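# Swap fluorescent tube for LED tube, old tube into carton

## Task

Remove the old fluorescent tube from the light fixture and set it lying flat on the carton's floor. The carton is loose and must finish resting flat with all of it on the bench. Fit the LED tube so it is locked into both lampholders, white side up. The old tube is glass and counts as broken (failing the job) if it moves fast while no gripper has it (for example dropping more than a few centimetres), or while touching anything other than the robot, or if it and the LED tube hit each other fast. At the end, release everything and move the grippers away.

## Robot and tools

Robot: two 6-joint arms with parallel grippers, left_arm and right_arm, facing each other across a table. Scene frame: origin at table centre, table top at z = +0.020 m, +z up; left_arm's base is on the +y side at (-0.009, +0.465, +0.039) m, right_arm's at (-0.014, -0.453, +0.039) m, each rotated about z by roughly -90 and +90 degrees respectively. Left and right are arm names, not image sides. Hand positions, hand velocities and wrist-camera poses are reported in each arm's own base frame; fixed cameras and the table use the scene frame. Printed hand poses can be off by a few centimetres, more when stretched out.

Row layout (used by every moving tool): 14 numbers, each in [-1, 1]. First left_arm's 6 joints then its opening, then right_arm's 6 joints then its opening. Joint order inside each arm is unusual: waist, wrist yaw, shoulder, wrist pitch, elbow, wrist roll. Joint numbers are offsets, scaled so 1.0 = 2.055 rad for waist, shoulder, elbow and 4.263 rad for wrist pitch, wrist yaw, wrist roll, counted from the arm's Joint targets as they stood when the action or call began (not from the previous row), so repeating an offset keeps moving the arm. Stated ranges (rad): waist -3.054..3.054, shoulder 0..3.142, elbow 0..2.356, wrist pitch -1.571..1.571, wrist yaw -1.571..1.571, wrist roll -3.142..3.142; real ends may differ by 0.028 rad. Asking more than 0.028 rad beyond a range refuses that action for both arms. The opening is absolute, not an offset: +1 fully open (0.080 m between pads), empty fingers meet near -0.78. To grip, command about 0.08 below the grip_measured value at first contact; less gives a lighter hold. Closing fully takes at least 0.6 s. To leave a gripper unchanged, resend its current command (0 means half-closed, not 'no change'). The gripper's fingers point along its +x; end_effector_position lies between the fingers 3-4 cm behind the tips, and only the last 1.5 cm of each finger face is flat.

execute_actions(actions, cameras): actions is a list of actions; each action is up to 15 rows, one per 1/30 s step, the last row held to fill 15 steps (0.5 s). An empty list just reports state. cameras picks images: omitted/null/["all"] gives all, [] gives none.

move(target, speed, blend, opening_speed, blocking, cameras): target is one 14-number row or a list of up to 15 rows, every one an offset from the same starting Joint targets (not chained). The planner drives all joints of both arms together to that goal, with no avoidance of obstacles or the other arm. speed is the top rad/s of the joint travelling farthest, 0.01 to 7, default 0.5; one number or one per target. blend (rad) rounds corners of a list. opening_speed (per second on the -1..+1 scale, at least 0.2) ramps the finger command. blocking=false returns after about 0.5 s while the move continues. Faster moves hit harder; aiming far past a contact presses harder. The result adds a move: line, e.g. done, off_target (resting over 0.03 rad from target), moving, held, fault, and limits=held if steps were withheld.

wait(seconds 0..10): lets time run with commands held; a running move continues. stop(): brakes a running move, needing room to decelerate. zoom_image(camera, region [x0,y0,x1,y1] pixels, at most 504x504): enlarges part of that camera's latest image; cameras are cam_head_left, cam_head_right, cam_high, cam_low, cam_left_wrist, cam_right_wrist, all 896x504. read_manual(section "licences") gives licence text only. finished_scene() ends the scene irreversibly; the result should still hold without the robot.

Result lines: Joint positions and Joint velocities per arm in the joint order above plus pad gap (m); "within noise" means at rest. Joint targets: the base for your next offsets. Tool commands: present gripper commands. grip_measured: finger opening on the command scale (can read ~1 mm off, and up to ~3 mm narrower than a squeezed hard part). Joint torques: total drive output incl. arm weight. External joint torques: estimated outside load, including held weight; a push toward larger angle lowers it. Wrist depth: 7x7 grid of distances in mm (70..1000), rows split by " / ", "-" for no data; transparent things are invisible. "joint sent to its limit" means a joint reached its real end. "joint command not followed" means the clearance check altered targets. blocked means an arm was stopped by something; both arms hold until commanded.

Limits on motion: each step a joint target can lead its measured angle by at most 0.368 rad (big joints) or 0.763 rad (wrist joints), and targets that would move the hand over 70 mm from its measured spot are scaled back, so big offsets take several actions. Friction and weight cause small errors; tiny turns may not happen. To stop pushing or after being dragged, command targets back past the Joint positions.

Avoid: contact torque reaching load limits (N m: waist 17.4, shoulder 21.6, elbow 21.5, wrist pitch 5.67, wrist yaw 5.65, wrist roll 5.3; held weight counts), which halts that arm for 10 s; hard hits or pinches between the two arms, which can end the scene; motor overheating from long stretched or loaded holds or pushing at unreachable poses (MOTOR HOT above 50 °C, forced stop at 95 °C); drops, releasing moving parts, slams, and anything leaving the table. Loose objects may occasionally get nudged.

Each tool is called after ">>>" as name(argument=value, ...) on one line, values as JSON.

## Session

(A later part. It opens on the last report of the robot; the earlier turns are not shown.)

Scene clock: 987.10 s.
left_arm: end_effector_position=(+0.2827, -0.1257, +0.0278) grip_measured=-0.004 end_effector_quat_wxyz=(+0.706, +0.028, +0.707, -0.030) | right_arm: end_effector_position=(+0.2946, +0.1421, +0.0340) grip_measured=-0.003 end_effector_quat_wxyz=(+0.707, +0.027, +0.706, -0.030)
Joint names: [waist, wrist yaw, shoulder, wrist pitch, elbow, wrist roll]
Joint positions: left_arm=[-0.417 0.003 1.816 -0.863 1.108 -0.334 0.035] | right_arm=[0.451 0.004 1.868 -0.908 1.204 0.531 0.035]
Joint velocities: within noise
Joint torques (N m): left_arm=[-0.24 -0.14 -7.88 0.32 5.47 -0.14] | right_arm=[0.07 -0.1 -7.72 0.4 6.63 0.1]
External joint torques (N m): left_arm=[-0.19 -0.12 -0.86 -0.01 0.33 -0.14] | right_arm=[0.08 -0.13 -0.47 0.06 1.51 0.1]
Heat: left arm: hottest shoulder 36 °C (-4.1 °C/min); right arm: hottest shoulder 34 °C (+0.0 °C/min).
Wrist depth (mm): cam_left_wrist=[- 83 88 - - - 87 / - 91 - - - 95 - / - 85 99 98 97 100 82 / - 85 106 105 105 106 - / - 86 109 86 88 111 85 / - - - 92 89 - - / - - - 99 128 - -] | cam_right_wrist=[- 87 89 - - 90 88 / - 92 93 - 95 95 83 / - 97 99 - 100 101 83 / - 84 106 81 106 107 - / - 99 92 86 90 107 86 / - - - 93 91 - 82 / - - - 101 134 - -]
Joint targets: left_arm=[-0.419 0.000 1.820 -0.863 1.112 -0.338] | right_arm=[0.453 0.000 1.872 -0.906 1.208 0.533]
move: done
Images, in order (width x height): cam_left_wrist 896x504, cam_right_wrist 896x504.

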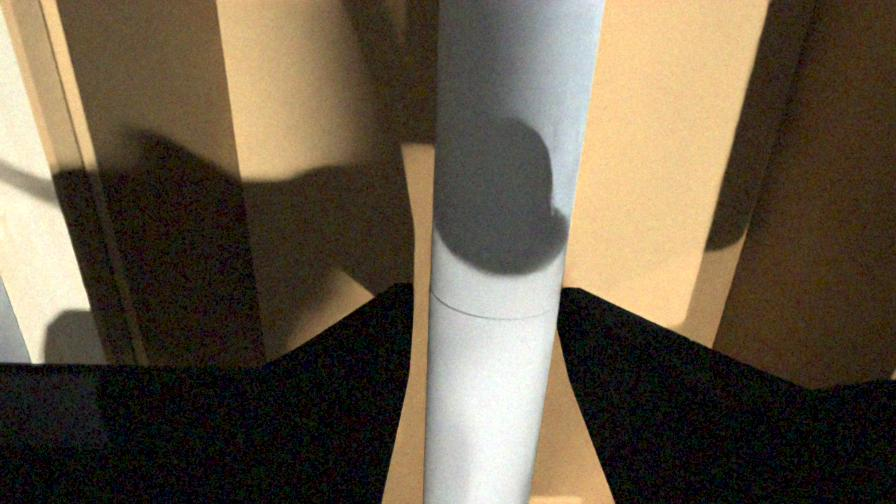

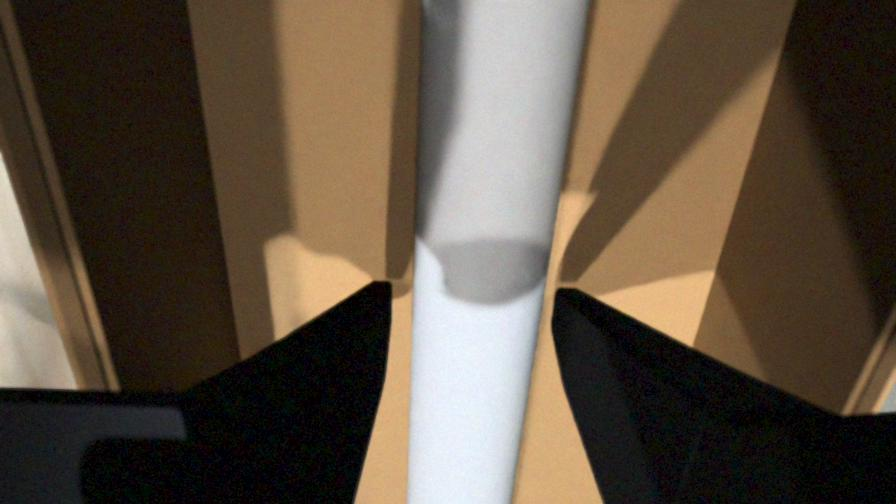

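>>> move(target=[[0,0,0,0,0,0,0.1,0,0,0,0,0,0,0.1],[0,0,-0.0246,-0.0300,0.0377,0,0.1,0,0,-0.0210,-0.0282,0.0371,0,0.1],[0,0,-0.0420,-0.0621,0.0869,0,0.1,0,0,-0.0356,-0.0580,0.0843,0,0.1]], speed=0.4, blend=[0,0.03,0], cameras=["cam_head_left","cam_head_right","cam_low","cam_left_wrist","cam_right_wrist"])

>>> zoom_image(camera="cam_low", region=[320, 220, 460, 310])

>>> zoom_image(camera="cam_head_left", region=[340, 200, 600, 350])

Scene clock: 1003.50 s.
left_arm: end_effector_position=(+0.2812, -0.1251, +0.0893) grip_measured=+0.096 end_effector_quat_wxyz=(+0.700, +0.031, +0.713, -0.028) | right_arm: end_effector_position=(+0.2927, +0.1412, +0.0910) grip_measured=+0.097 end_effector_quat_wxyz=(+0.700, +0.023, +0.713, -0.033)
Joint names: [waist, wrist yaw, shoulder, wrist pitch, elbow, wrist roll]
Joint positions: left_arm=[-0.417 0.003 1.745 -1.125 1.281 -0.334 0.039] | right_arm=[0.451 0.004 1.812 -1.153 1.37 0.531 0.039]
Joint velocities: within noise
Joint torques (N m): left_arm=[-0.26 -0.14 -9.74 0.15 6.46 -0.14] | right_arm=[0.2 -0.13 -9.85 0.19 7.8 0.11]
External joint torques (N m): left_arm=[-0.22 -0.12 -2.79 -0.16 0.89 -0.14] | right_arm=[0.25 -0.16 -2.68 -0.08 2.41 0.11]
Heat: left arm: hottest shoulder 36 °C (-3.0 °C/min); right arm: hottest shoulder 34 °C (+1.0 °C/min).
Wrist depth (mm): cam_left_wrist=[142 148 140 128 143 125 149 / 143 157 150 148 151 133 158 / 144 165 158 139 162 154 169 / 143 178 165 149 173 154 181 / 149 186 87 157 104 191 194 / - - - 173 94 - 202 / - - - 193 218 - -] | cam_right_wrist=[141 117 138 120 141 124 146 / 149 147 146 130 149 133 148 / 158 156 154 135 158 143 147 / 169 169 164 144 168 177 146 / 183 182 91 159 96 187 153 / - - - 175 88 - 161 / - - 212 189 216 - -]
Joint targets: left_arm=[-0.419 0.000 1.734 -1.127 1.290 -0.338] | right_arm=[0.453 0.000 1.799 -1.154 1.381 0.533]
move: done
Images, in order (width x height): cam_head_left 896x504, cam_head_right 896x504, cam_low 896x504, cam_left_wrist 896x504, cam_right_wrist 896x504.

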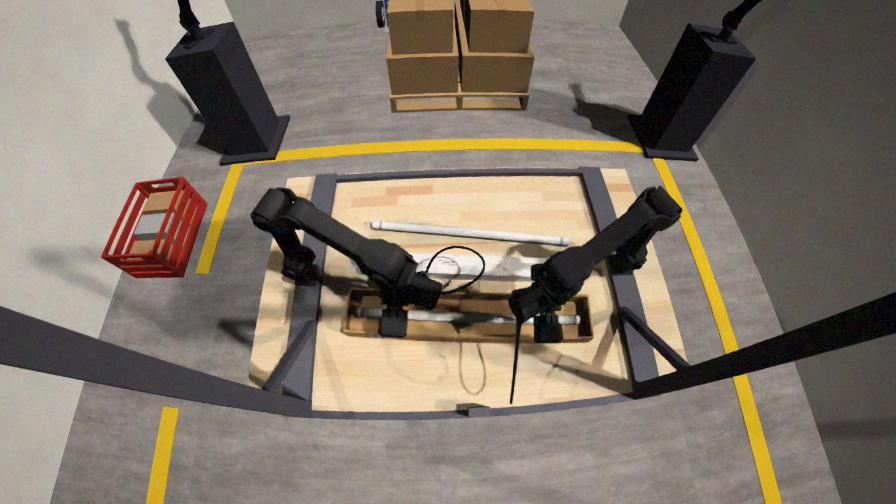

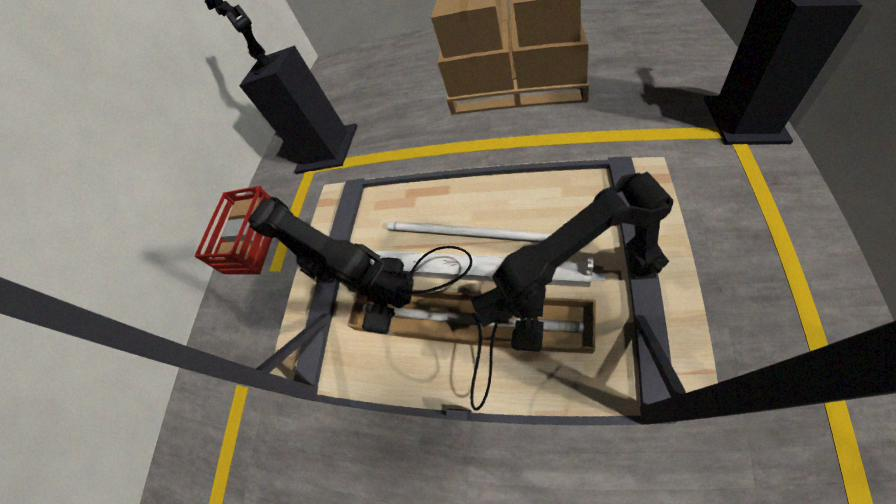

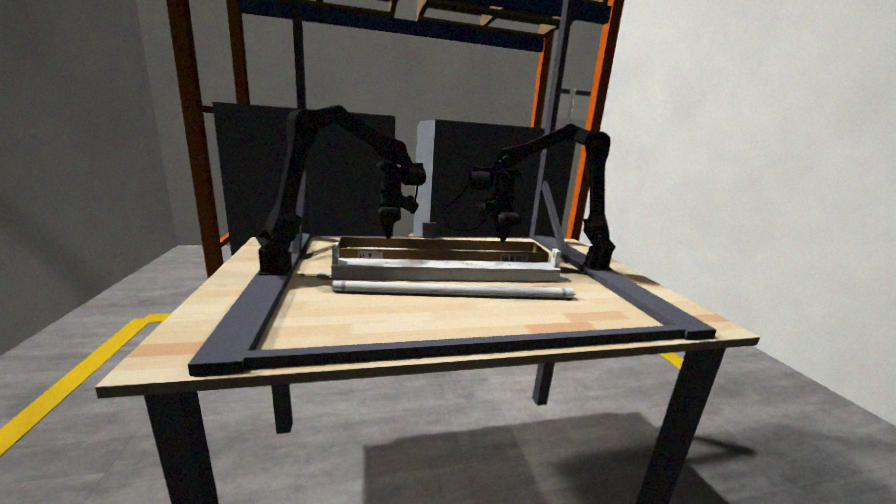

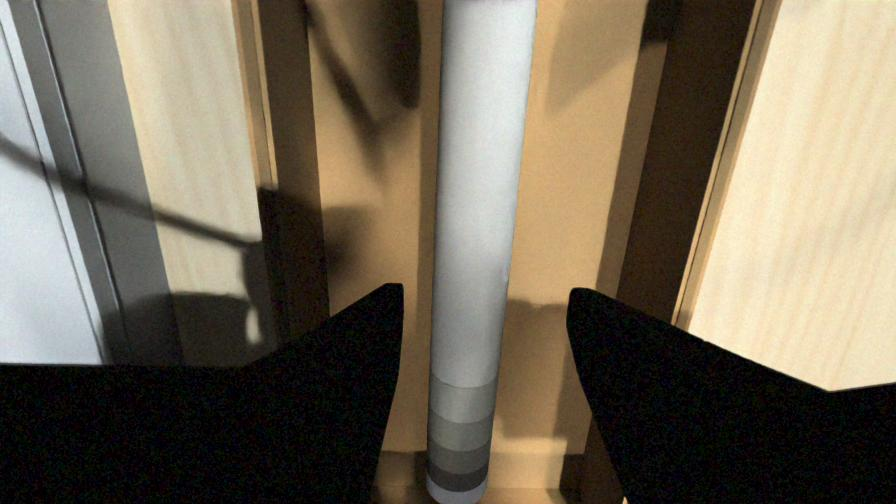

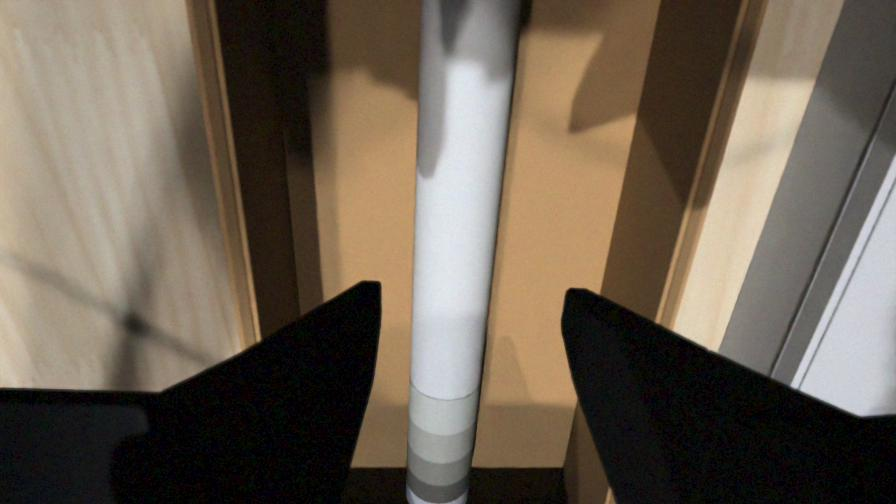

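Scaled by 3.600 from the camera's 896x504 image, which has a finer 1280x720 frame.

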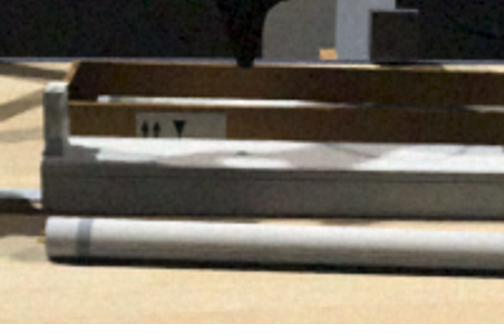

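Scaled by 1.938 from the camera's 896x504 image, which has a finer 1280x720 frame.

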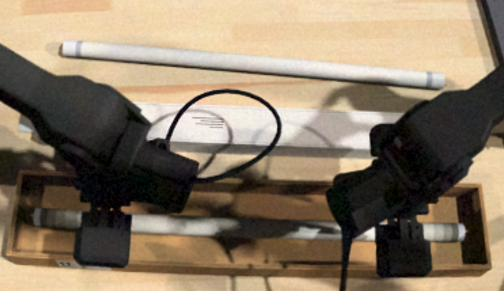

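>>> move(target=[[0.2369,0,-0.0331,-0.0216,0.0117,0.1145,0.3,-0.2270,0,-0.0881,-0.0144,-0.0578,-0.1093,0.3],[0.4255,0,0.0371,0.0050,0.0268,0.2176,0.3,-0.3883,0,-0.0444,0.0162,-0.0774,-0.1745,0.3]], speed=0.7, blend=[0.1,0], cameras=["cam_head_left","cam_low","cam_left_wrist","cam_right_wrist"])

>>> zoom_image(camera="cam_head_left", region=[340, 210, 600, 350])

Scene clock: 1119.97 s.
left_arm: end_effector_position=(+0.2925, +0.1426, +0.0872) grip_measured=+0.296 end_effector_quat_wxyz=(+0.706, +0.045, +0.705, -0.047) | right_arm: end_effector_position=(+0.2844, -0.1018, +0.0895) grip_measured=+0.297 end_effector_quat_wxyz=(+0.710, +0.046, +0.701, -0.050)
Joint names: [waist, wrist yaw, shoulder, wrist pitch, elbow, wrist roll]
Joint positions: left_arm=[0.455 0.003 1.797 -1.109 1.336 0.584 0.048] | right_arm=[-0.343 0.002 1.698 -1.087 1.228 -0.208 0.048]
Joint velocities: within noise
Joint torques (N m): left_arm=[0.07 -0.08 -7.11 0.49 6.6 0.18] | right_arm=[-0.19 -0.03 -6.3 0.45 5.79 -0.08]
External joint torques (N m): left_arm=[0.06 -0.11 0.11 0.16 1.1 0.18] | right_arm=[-0.21 -0.01 0 0.09 0.36 -0.08]
Heat: left arm: hottest shoulder 42 °C (+2.0 °C/min); right arm: hottest shoulder 41 °C (+2.0 °C/min).
Wrist depth (mm): cam_left_wrist=[144 145 146 127 149 149 125 / 152 153 154 134 157 157 126 / 161 162 164 144 166 166 131 / 171 172 173 154 177 176 139 / 182 182 93 165 183 165 151 / - - - 178 200 - - / - - - 215 220 - -] | cam_right_wrist=[111 117 146 144 144 147 148 / 117 119 154 153 154 156 157 / 124 128 163 160 163 165 166 / 132 134 172 170 175 176 177 / 141 140 99 172 164 184 189 / - - 199 179 197 - 200 / - - 211 209 217 - -]
Joint targets: left_arm=[0.455 0.000 1.810 -1.106 1.345 0.589] | right_arm=[-0.345 0.000 1.708 -1.085 1.222 -0.211]
move: done
Images, in order (width x height): cam_head_left 896x504, cam_low 896x504, cam_left_wrist 896x504, cam_right_wrist 896x504.

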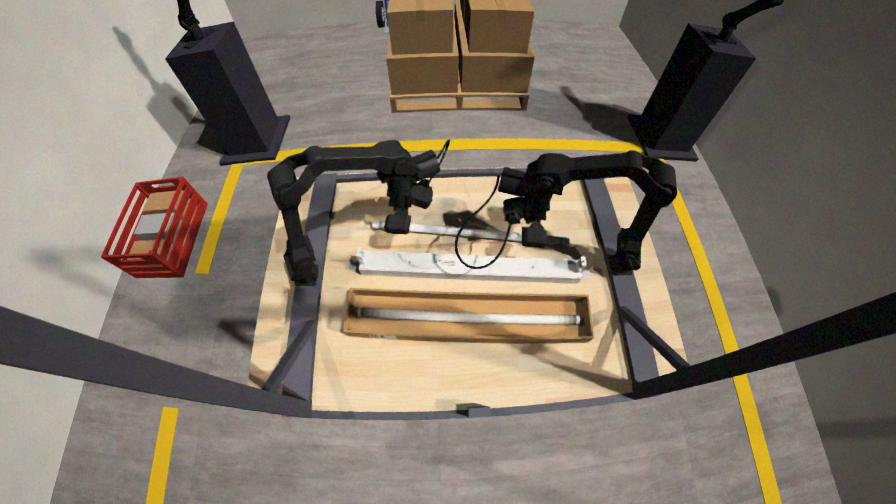

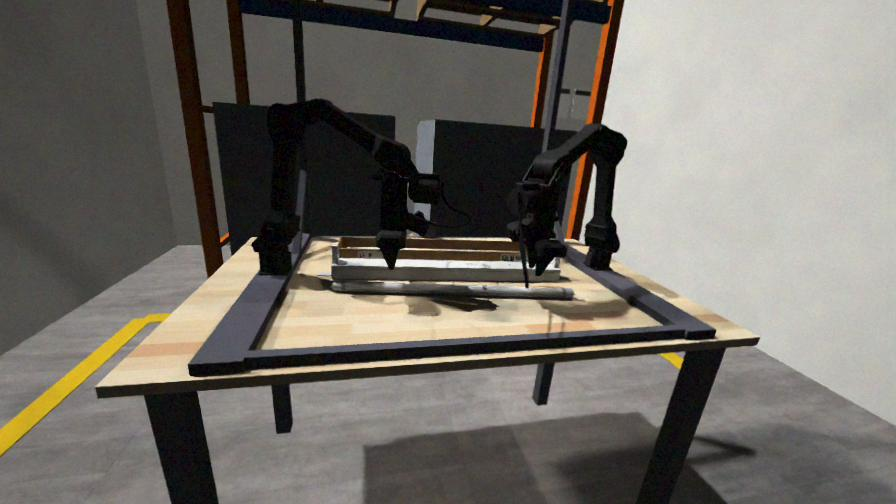

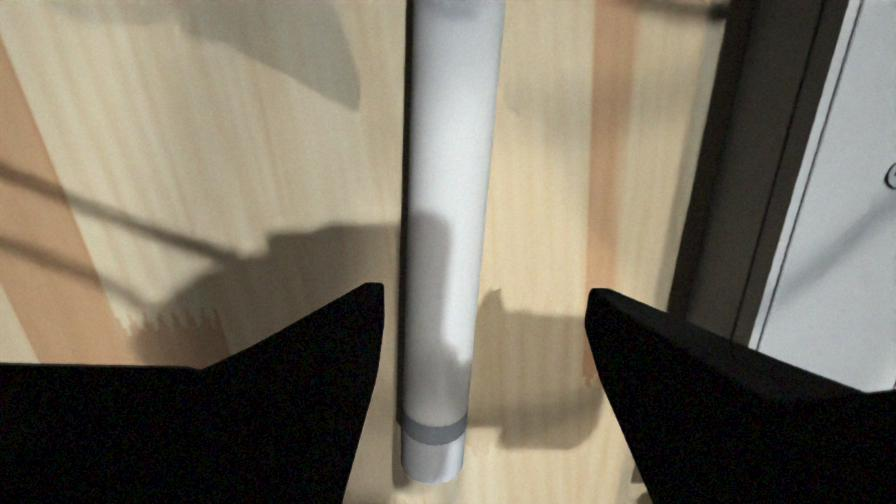

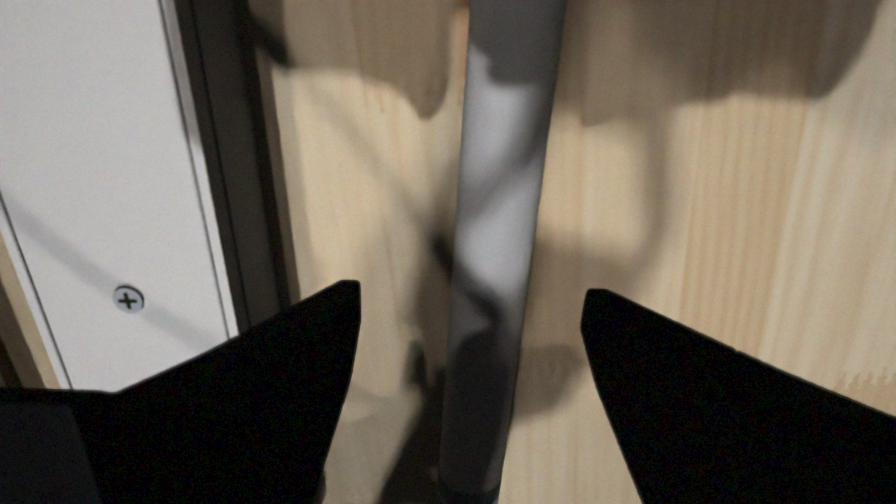

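Scaled by 1.938 from the camera's 896x504 image, which has a finer 1280x720 frame.

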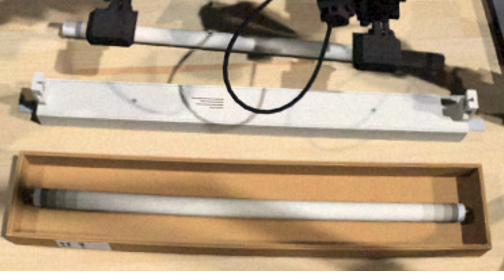

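>>> move(target=[-0.0686,-0.0552,-0.0495,0.0536,-0.1043,-0.0299,0.15,0,0,0,0,0,0,0.3], speed=0.5, cameras=["cam_left_wrist"])

Scene clock: 1175.73 s.
left_arm: end_effector_position=(+0.2936, +0.1324, +0.0665) grip_measured=+0.154 end_effector_quat_wxyz=(+0.704, +0.137, +0.696, +0.041) | right_arm: end_effector_position=(+0.2845, -0.1018, +0.0895) grip_measured=+0.297 end_effector_quat_wxyz=(+0.710, +0.046, +0.701, -0.050)
Joint names: [waist, wrist yaw, shoulder, wrist pitch, elbow, wrist roll]
Joint positions: left_arm=[0.317 -0.229 1.723 -0.881 1.139 0.466 0.042] | right_arm=[-0.343 0.002 1.698 -1.086 1.228 -0.208 0.048]
Joint velocities: within noise
Joint torques (N m): left_arm=[-0.37 -0.39 -10.06 0.64 4.63 -0.15] | right_arm=[-0.07 -0.02 -6.18 0.44 5.74 -0.1]
External joint torques (N m): left_arm=[-0.37 -0.26 -3.3 0.13 -0.94 -0.14] | right_arm=[-0.08 -0.01 0.17 0.08 0.31 -0.1]
Heat: left arm: hottest shoulder 41 °C (-1.0 °C/min); right arm: hottest shoulder 37 °C (-4.0 °C/min).
Wrist depth (mm): cam_left_wrist=[158 149 141 110 124 120 113 / 169 160 149 116 131 125 118 / 181 171 158 123 139 132 122 / 196 183 169 133 148 139 125 / 211 197 87 142 156 146 129 / - - - 154 97 - - / - - 87 169 184 - -] | cam_right_wrist=[111 117 146 145 144 147 148 / 117 119 154 153 153 156 156 / 124 128 163 159 163 165 167 / 132 134 172 170 175 176 177 / 141 140 99 172 164 183 189 / - - 198 179 198 - 200 / - - 211 209 217 - -]
Joint targets: left_arm=[0.315 -0.235 1.708 -0.878 1.131 0.462] | right_arm=[-0.345 0.000 1.708 -1.085 1.222 -0.210]
move: done
Images, in order (width x height): cam_left_wrist 896x504.

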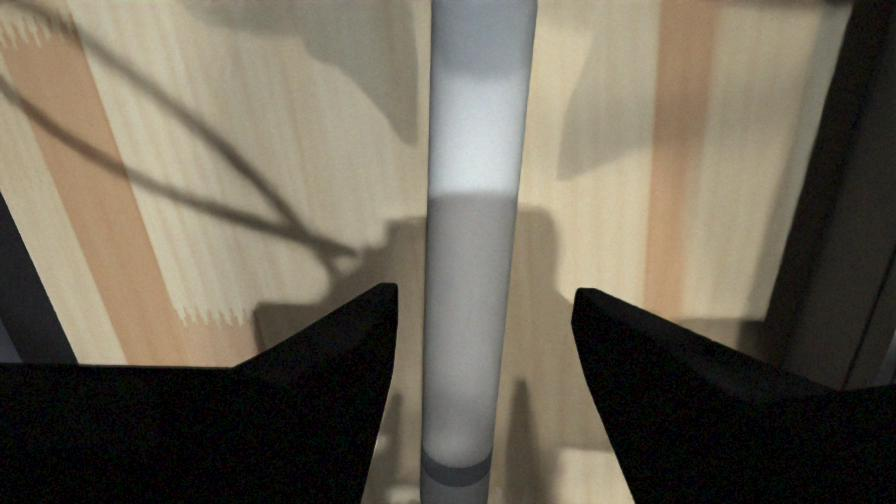

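>>> move(target=[0.0176,0.0008,0.0420,0.0424,-0.0421,0.0081,0.15,0,0,0,0,0,0,0.3], speed=0.2, cameras=["cam_left_wrist"])

Scene clock: 1185.47 s.
left_arm: end_effector_position=(+0.2967, +0.1438, +0.0306) grip_measured=+0.154 end_effector_quat_wxyz=(+0.711, +0.138, +0.687, +0.049) | right_arm: end_effector_position=(+0.2845, -0.1018, +0.0895) grip_measured=+0.297 end_effector_quat_wxyz=(+0.710, +0.046, +0.701, -0.050)
Joint names: [waist, wrist yaw, shoulder, wrist pitch, elbow, wrist roll]
Joint positions: left_arm=[0.347 -0.229 1.783 -0.7 1.052 0.491 0.042] | right_arm=[-0.343 0.002 1.698 -1.086 1.228 -0.208 0.048]
Joint velocities: within noise
Joint torques (N m): left_arm=[0.32 -0.24 -6.76 0.72 4.39 0.17] | right_arm=[-0.15 -0.04 -6.08 0.41 5.82 -0.1]
External joint torques (N m): left_arm=[0.35 -0.13 0.2 0.16 -0.93 0.19] | right_arm=[-0.14 -0.03 0.34 0.04 0.34 -0.1]
Heat: left arm: hottest shoulder 41 °C (-1.0 °C/min); right arm: hottest shoulder 37 °C (-4.0 °C/min).
Wrist depth (mm): cam_left_wrist=[121 114 107 100 78 90 85 / 128 122 114 87 84 94 89 / 138 130 120 89 102 99 93 / 147 139 128 92 108 104 98 / 159 149 87 96 101 109 103 / - - - 103 96 - - / - - 87 112 132 - -] | cam_right_wrist=[111 116 146 145 144 147 148 / 117 119 155 153 154 156 156 / 124 128 163 160 163 165 167 / 132 134 172 170 175 176 177 / 141 140 99 172 164 183 189 / - - 199 178 197 - 200 / - - 211 209 217 - -]
Joint targets: left_arm=[0.351 -0.232 1.794 -0.697 1.044 0.496] | right_arm=[-0.345 0.000 1.708 -1.085 1.222 -0.210]
move: done
Images, in order (width x height): cam_left_wrist 896x504.

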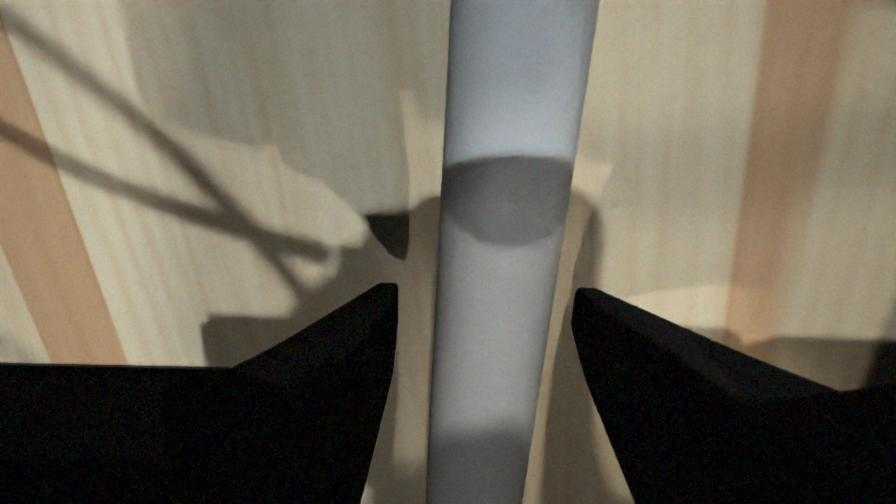

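>>> move(target=[[-0.0023,0,0.0047,0.0050,-0.0057,0,0.15,0,0,0,0,0,0,0.3],[-0.0023,0,0.0047,0.0050,-0.0057,0,-0.32,0,0,0,0,0,0,0.3]], speed=0.1, opening_speed=0.6, cameras=["cam_left_wrist"])

Scene clock: 1205.43 s.
left_arm: end_effector_position=(+0.2967, +0.1438, +0.0255) grip_measured=-0.264 end_effector_quat_wxyz=(+0.712, +0.139, +0.687, +0.049) | right_arm: end_effector_position=(+0.2845, -0.1018, +0.0895) grip_measured=+0.297 end_effector_quat_wxyz=(+0.710, +0.046, +0.701, -0.050)
Joint names: [waist, wrist yaw, shoulder, wrist pitch, elbow, wrist roll]
Joint positions: left_arm=[0.347 -0.229 1.792 -0.678 1.04 0.492 0.023] | right_arm=[-0.343 0.002 1.698 -1.086 1.228 -0.208 0.048]
Joint velocities: within noise
Joint torques (N m): left_arm=[-0.15 -0.25 -6.69 0.71 4.32 0.15] | right_arm=[-0.17 -0.08 -6.23 0.45 5.68 -0.07]
External joint torques (N m): left_arm=[-0.08 -0.13 0.28 0.16 -0.9 0.16] | right_arm=[-0.19 -0.06 0.14 0.08 0.2 -0.07]
Heat: left arm: hottest shoulder 39 °C (-2.0 °C/min); right arm: hottest shoulder 37 °C (-2.0 °C/min).
Wrist depth (mm): cam_left_wrist=[115 110 102 96 88 86 82 / 123 117 110 80 76 90 85 / 131 124 115 80 98 94 89 / 142 133 122 85 102 99 94 / 154 142 130 89 95 105 98 / - - - 96 93 - - / - - - 103 102 - -] | cam_right_wrist=[111 117 146 145 144 148 148 / 117 119 155 153 154 156 157 / 124 127 163 160 163 165 166 / 132 134 172 170 175 176 177 / 141 140 99 172 164 184 189 / - - 200 178 197 - 201 / - - 212 209 217 - -]
Joint targets: left_arm=[0.346 -0.232 1.804 -0.675 1.033 0.496] | right_arm=[-0.345 0.000 1.708 -1.085 1.222 -0.210]
move: done
Images, in order (width x height): cam_left_wrist 896x504.

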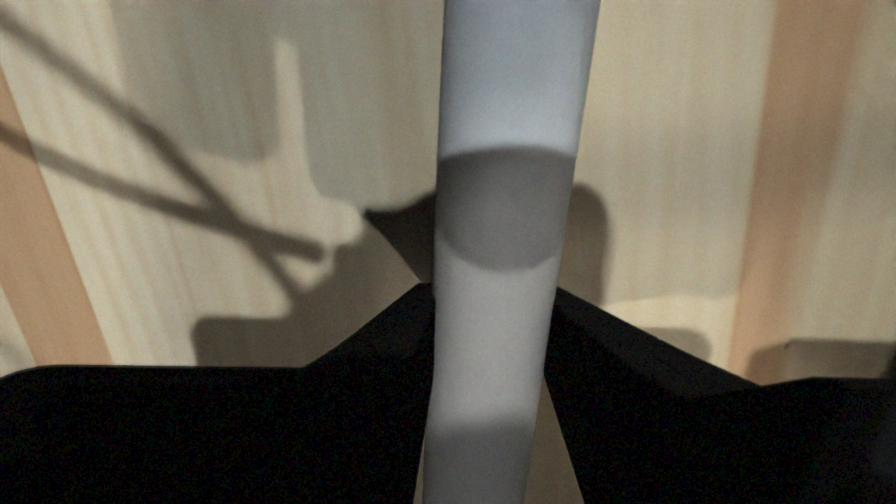

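>>> move(target=[[0.0318,0.0281,0.0211,-0.0218,0.0390,0.0127,-0.32,0,0,0,0,0,0,0.3],[0.0614,0.0543,0.0479,-0.0450,0.0812,0.0262,-0.32,0,0,0,0,0,0,0.3],[0.0889,0.0784,0.0816,-0.0696,0.1264,0.0405,-0.32,0,0,0,0,0,0,0.3],[0.1137,0.1004,0.1206,-0.0960,0.1748,0.0555,-0.32,0,0,0,0,0,0,0.3],[0.1358,0.1202,0.1636,-0.1244,0.2263,0.0713,-0.32,0,0,0,0,0,0,0.3],[0.1549,0.1377,0.2109,-0.1550,0.2811,0.0880,-0.32,0,0,0,0,0,0,0.3]], speed=0.35, blend=0.03, cameras=["cam_left_wrist","cam_low"])

>>> zoom_image(camera="cam_low", region=[320, 240, 600, 320])

Scene clock: 1236.17 s.
left_arm: end_effector_position=(+0.2972, +0.1664, +0.0262) grip_measured=-0.264 end_effector_quat_wxyz=(+0.671, -0.130, +0.694, -0.225) | right_arm: end_effector_position=(+0.2845, -0.1018, +0.0895) grip_measured=+0.297 end_effector_quat_wxyz=(+0.710, +0.046, +0.701, -0.050)
Joint names: [waist, wrist yaw, shoulder, wrist pitch, elbow, wrist roll]
Joint positions: left_arm=[0.661 0.347 2.221 -1.332 1.603 0.867 0.023] | right_arm=[-0.343 0.002 1.698 -1.086 1.228 -0.208 0.048]
Joint velocities: within noise
Joint torques (N m): left_arm=[0.28 0.57 -8.94 -0.52 5.58 0.21] | right_arm=[-0.16 -0.04 -6.17 0.47 5.68 -0.12]
External joint torques (N m): left_arm=[0.21 0.34 0.38 -0.2 0.9 0.19] | right_arm=[-0.16 -0.03 0.18 0.11 0.25 -0.12]
Heat: left arm: hottest shoulder 39 °C (-2.0 °C/min); right arm: hottest shoulder 36 °C (-1.0 °C/min).
Wrist depth (mm): cam_left_wrist=[- - 81 85 111 131 123 / - 74 84 80 80 139 122 / - 77 90 83 128 147 132 / - 81 96 87 135 157 141 / - 85 98 89 95 166 170 / - - - 96 93 - - / - - - 103 78 - -] | cam_right_wrist=[111 117 145 145 126 147 147 / 117 119 154 154 152 156 156 / 124 128 163 162 162 165 166 / 132 134 172 172 173 177 177 / 141 140 99 181 160 183 190 / - - 199 194 173 - 200 / - - 212 208 217 - -]
Joint targets: left_arm=[0.664 0.355 2.238 -1.336 1.611 0.872] | right_arm=[-0.345 0.000 1.708 -1.085 1.222 -0.210]
move: done
Images, in order (width x height): cam_low 896x504, cam_left_wrist 896x504.

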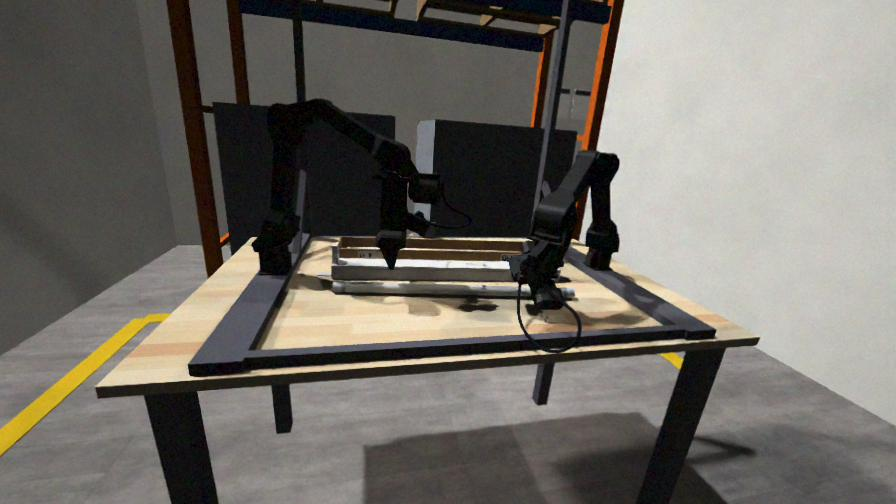

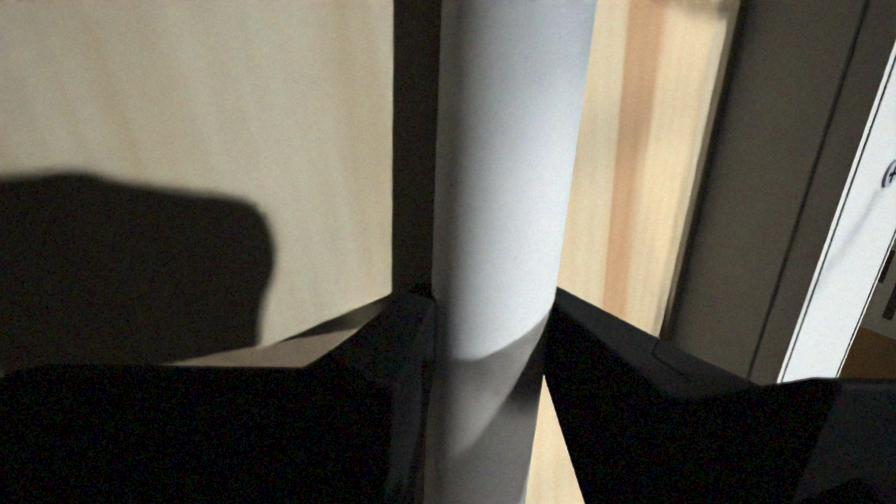

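Scaled by 1.800 from the camera's 896x504 image, which has a finer 1280x720 frame.

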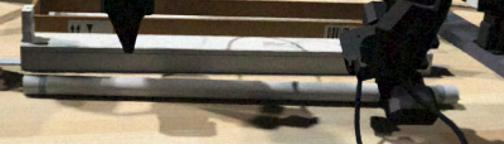

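>>> move(target=[[0,0,0,0,0,0,-0.1,0,0,0,0,0,0,0.3],[-0.0192,-0.0175,-0.0521,0.0252,-0.0485,-0.0167,0.08,0,0,0,0,0,0,0.3],[-0.0412,-0.0373,-0.0956,0.0531,-0.0994,-0.0326,0.08,0,0,0,0,0,0,0.3],[-0.0661,-0.0593,-0.1352,0.0787,-0.1469,-0.0476,0.08,0,0,0,0,0,0,0.3],[-0.0935,-0.0834,-0.1696,0.1026,-0.1912,-0.0618,0.08,0,0,0,0,0,0,0.3],[-0.1231,-0.1095,-0.1971,0.1251,-0.2325,-0.0753,0.08,0,0,0,0,0,0,0.3],[-0.1549,-0.1377,-0.2188,0.1462,-0.2708,-0.0880,0.08,0,0,0,0,0,0,0.3],[-0.1549,-0.1377,-0.2109,0.1550,-0.2811,-0.0880,0.08,0,0,0,0,0,0,0.3]], speed=[0.3,0.3,0.5,0.5,0.5,0.5,0.5,0.15], blend=[0,0,0.03,0.03,0.03,0.03,0,0], opening_speed=1.0, cameras=["cam_left_wrist"])

Scene clock: 1267.33 s.
left_arm: end_effector_position=(+0.2971, +0.1437, +0.0252) grip_measured=+0.076 end_effector_quat_wxyz=(+0.710, +0.141, +0.689, +0.044) | right_arm: end_effector_position=(+0.2845, -0.1018, +0.0895) grip_measured=+0.297 end_effector_quat_wxyz=(+0.710, +0.046, +0.701, -0.050)
Joint names: [waist, wrist yaw, shoulder, wrist pitch, elbow, wrist roll]
Joint positions: left_arm=[0.348 -0.227 1.797 -0.686 1.047 0.502 0.038] | right_arm=[-0.343 0.002 1.698 -1.086 1.228 -0.208 0.048]
Joint velocities: within noise
Joint torques (N m): left_arm=[-0.22 -0.33 -7.5 1.14 3.56 -0.19] | right_arm=[-0.24 -0.06 -6.25 0.41 5.88 -0.14]
External joint torques (N m): left_arm=[-0.19 -0.21 -0.45 0.6 -1.68 -0.18] | right_arm=[-0.25 -0.05 0.1 0.07 0.49 -0.14]
Heat: left arm: hottest shoulder 39 °C (+0.0 °C/min); right arm: hottest shoulder 36 °C (-1.0 °C/min).
Wrist depth (mm): cam_left_wrist=[116 110 103 96 88 86 82 / 123 117 109 79 79 91 86 / 132 124 115 81 99 95 89 / 143 133 123 86 104 100 95 / 154 143 126 90 102 105 99 / - - - 97 93 - 101 / - - - 106 129 - -] | cam_right_wrist=[111 117 146 129 145 147 148 / 117 119 154 151 154 156 157 / 124 127 163 142 165 165 166 / 132 134 172 154 175 176 177 / 141 140 99 162 182 184 190 / - - 200 178 198 - 200 / - - 212 209 216 - -]
Joint targets: left_arm=[0.346 -0.232 1.804 -0.675 1.033 0.497] | right_arm=[-0.345 0.000 1.708 -1.085 1.222 -0.210]
move: done
Images, in order (width x height): cam_left_wrist 896x504.

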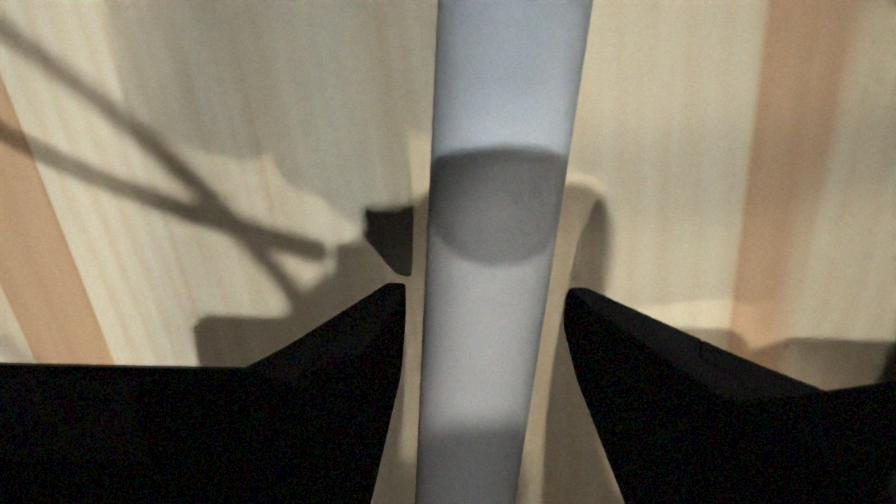

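>>> move(target=[[0,0,0,0,0,0,-0.32,0,0,0,0,0,0,0.3],[0.0318,0.0281,0.0211,-0.0218,0.0390,0.0127,-0.32,0,0,0,0,0,0,0.3],[0.0614,0.0543,0.0479,-0.0450,0.0812,0.0262,-0.32,0,0,0,0,0,0,0.3],[0.0889,0.0784,0.0816,-0.0696,0.1264,0.0405,-0.32,0,0,0,0,0,0,0.3],[0.1137,0.1004,0.1206,-0.0960,0.1748,0.0555,-0.32,0,0,0,0,0,0,0.3],[0.1358,0.1202,0.1636,-0.1244,0.2263,0.0713,-0.32,0,0,0,0,0,0,0.3],[0.1549,0.1377,0.2109,-0.1550,0.2811,0.0880,-0.32,0,0,0,0,0,0,0.3]], speed=0.35, blend=[0,0.03,0.03,0.03,0.03,0.03,0.03], opening_speed=0.8, cameras=["cam_left_wrist","cam_head_left"])

>>> zoom_image(camera="cam_head_left", region=[350, 200, 600, 280])

Scene clock: 1280.70 s.
left_arm: end_effector_position=(+0.2972, +0.1664, +0.0262) grip_measured=-0.263 end_effector_quat_wxyz=(+0.671, -0.130, +0.694, -0.225) | right_arm: end_effector_position=(+0.2845, -0.1018, +0.0895) grip_measured=+0.297 end_effector_quat_wxyz=(+0.710, +0.046, +0.701, -0.050)
Joint names: [waist, wrist yaw, shoulder, wrist pitch, elbow, wrist roll]
Joint positions: left_arm=[0.661 0.347 2.221 -1.332 1.603 0.867 0.023] | right_arm=[-0.343 0.002 1.698 -1.086 1.228 -0.208 0.048]
Joint velocities: within noise
Joint torques (N m): left_arm=[0.28 0.57 -8.95 -0.51 5.52 0.2] | right_arm=[-0.23 -0.03 -6.3 0.45 5.64 -0.11]
External joint torques (N m): left_arm=[0.26 0.33 0.37 -0.2 0.84 0.18] | right_arm=[-0.3 -0.01 0.07 0.09 0.18 -0.11]
Heat: left arm: hottest shoulder 40 °C (+1.0 °C/min); right arm: hottest shoulder 36 °C (+0.0 °C/min).
Wrist depth (mm): cam_left_wrist=[- - 81 84 111 131 123 / - 74 84 79 80 139 123 / - 77 90 82 128 147 132 / - 81 97 85 134 156 141 / - 85 98 89 94 166 170 / - - - 95 93 - - / - - - 103 78 - -] | cam_right_wrist=[111 117 146 146 126 147 148 / 117 119 154 155 152 156 157 / 124 127 163 162 161 166 166 / 132 134 171 172 173 176 177 / 142 140 99 181 159 184 189 / - - 198 194 171 - 200 / - - 211 208 216 - -]
Joint targets: left_arm=[0.664 0.355 2.238 -1.336 1.611 0.872] | right_arm=[-0.345 0.000 1.708 -1.085 1.222 -0.210]
move: done
Images, in order (width x height): cam_head_left 896x504, cam_left_wrist 896x504.

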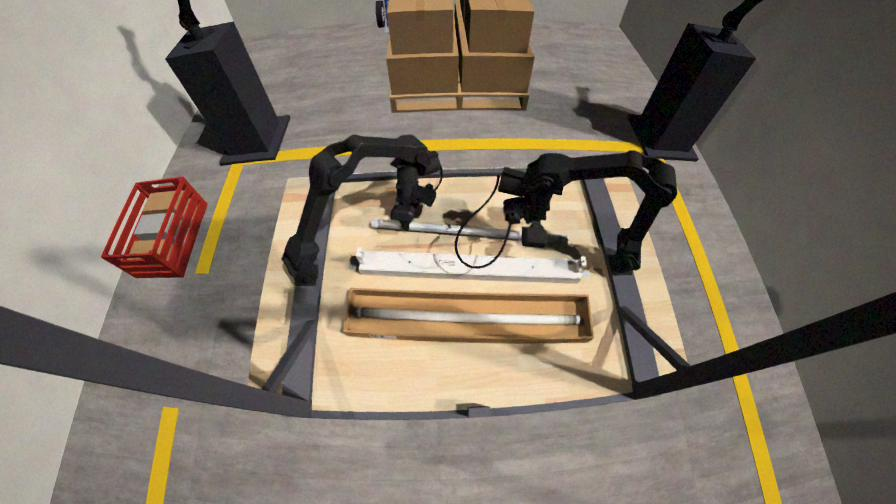

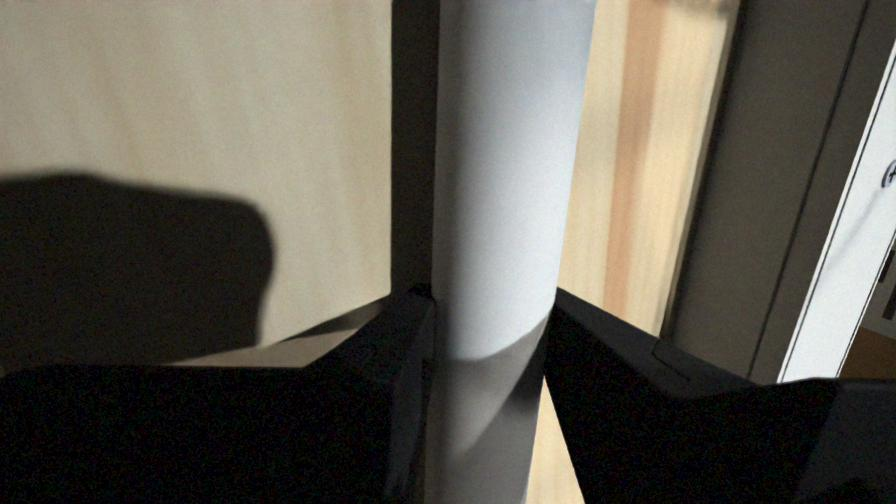

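Scaled by 2.016 from the camera's 896x504 image, which has a finer 1280x720 frame.

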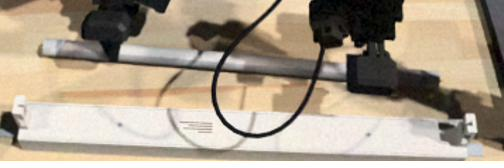

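>>> move(target=[[0,0,0,0,0,0,-0.1,0,0,0,0,0,0,0.3],[-0.0192,-0.0175,-0.0521,0.0252,-0.0485,-0.0167,0.3,0,0,0,0,0,0,0.3],[-0.0412,-0.0373,-0.1056,0.0491,-0.0894,-0.0326,0.3,0,0,0,0,0,0,0.3],[-0.0926,-0.0834,-0.2026,-0.0172,-0.1204,-0.0618,0.3,0,0,0,-0.06,0,0,0.3]], speed=[0.3,0.3,0.4,0.6], blend=[0,0,0.02,0], opening_speed=1.0, cameras=["cam_left_wrist","cam_right_wrist"])

>>> zoom_image(camera="cam_left_wrist", region=[360, 250, 560, 450])

>>> zoom_image(camera="cam_right_wrist", region=[400, 250, 600, 450])

Scene clock: 1306.53 s.
left_arm: end_effector_position=(+0.2405, +0.1233, +0.0942) grip_measured=+0.296 end_effector_quat_wxyz=(+0.608, -0.009, +0.787, -0.103) | right_arm: end_effector_position=(+0.2329, -0.0834, +0.0956) grip_measured=+0.297 end_effector_quat_wxyz=(+0.619, +0.070, +0.782, -0.025)
Joint names: [waist, wrist yaw, shoulder, wrist pitch, elbow, wrist roll]
Joint positions: left_arm=[0.477 0.005 1.834 -1.407 1.371 0.613 0.048] | right_arm=[-0.343 0.002 1.698 -1.339 1.227 -0.208 0.048]
Joint velocities: within noise
Joint torques (N m): left_arm=[-0.38 -0.19 -10.17 -0.27 4.15 -0.14] | right_arm=[-0.07 -0.06 -5.64 -0.19 5.36 -0.12]
External joint torques (N m): left_arm=[-0.39 -0.22 -3.12 -0.08 -0.88 -0.15] | right_arm=[-0.13 -0.04 0.29 -0.13 0.34 -0.12]
Heat: left arm: hottest shoulder 40 °C (+1.0 °C/min); right arm: hottest shoulder 36 °C (+0.0 °C/min).
Wrist depth (mm): cam_left_wrist=[128 131 118 145 151 126 130 / 138 142 128 158 163 135 178 / 150 156 141 174 176 151 197 / 164 171 158 195 194 170 207 / 182 187 93 220 176 179 274 / - - - 253 262 - - / - - 265 274 279 - -] | cam_right_wrist=[113 111 143 144 123 140 139 / 123 122 153 158 136 153 151 / 138 134 165 170 164 169 166 / 197 150 167 189 186 187 184 / 212 166 100 213 202 201 207 / - - 252 247 233 - 228 / - - 272 272 268 - -]
Joint targets: left_arm=[0.474 -0.001 1.821 -1.409 1.363 0.608] | right_arm=[-0.345 0.000 1.708 -1.341 1.222 -0.210]
move: done
Images, in order (width x height): cam_left_wrist 896x504, cam_right_wrist 896x504.

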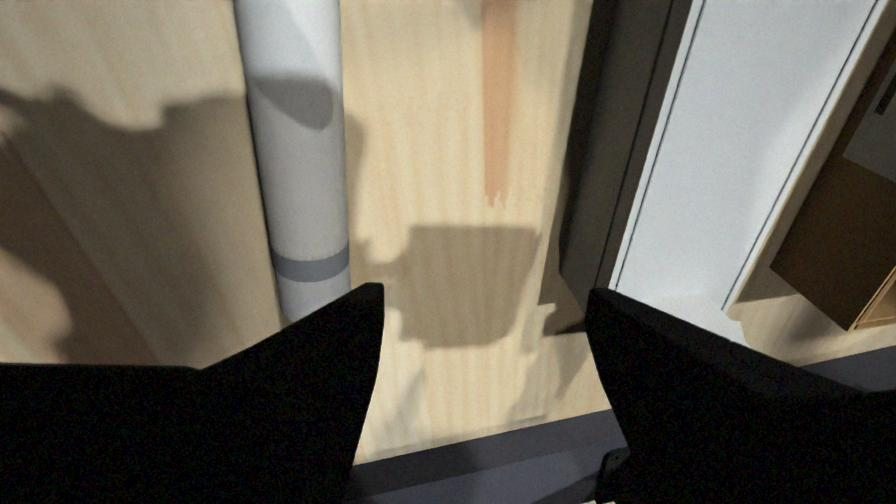

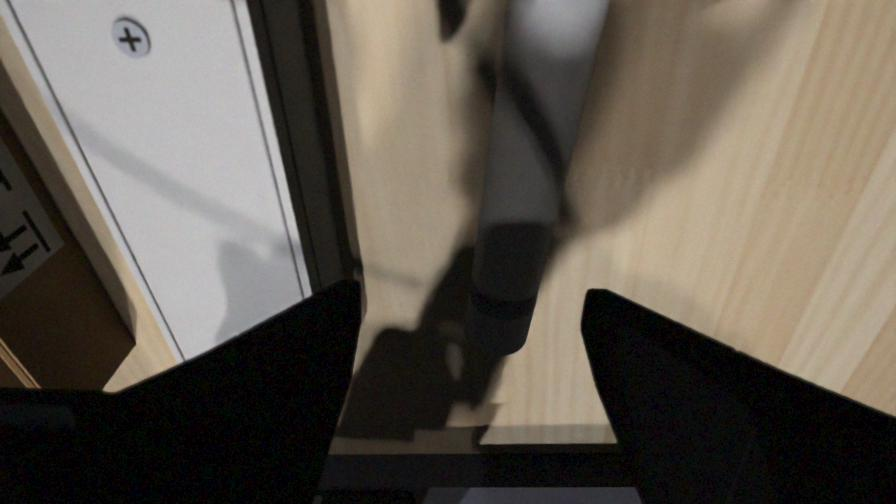

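Scaled by 2.520 from the camera's 896x504 image, which has a finer 1280x720 frame.

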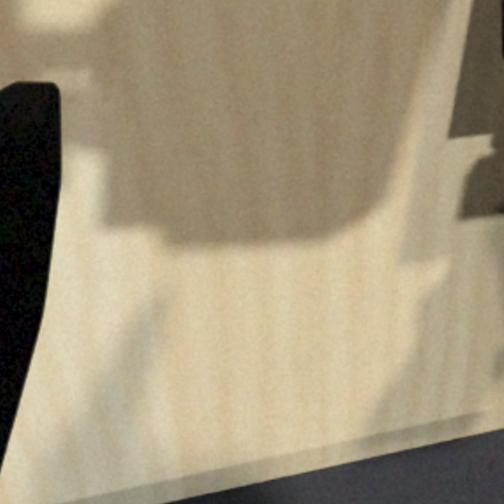

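Scaled by 2.520 from the camera's 896x504 image, which has a finer 1280x720 frame.

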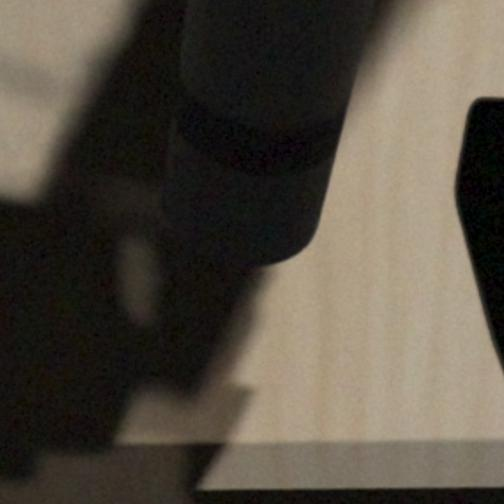

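>>> zoom_image(camera="cam_left_wrist", region=[220, 0, 400, 340])

>>> zoom_image(camera="cam_head_left", region=[350, 200, 600, 290])

Scaled by 1.482 from the camera's 896x504 image, which has a finer 1280x720 frame.

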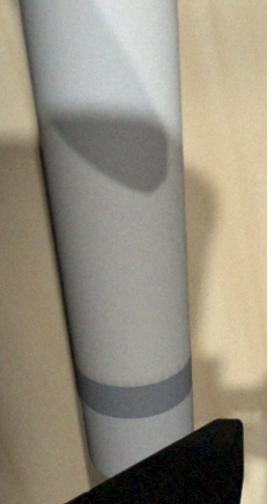

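This scene's latest camera images include none from cam_head_left. They are from: cam_left_wrist, cam_right_wrist. cam_head_left's image comes with the result of a call that names it in "cameras".


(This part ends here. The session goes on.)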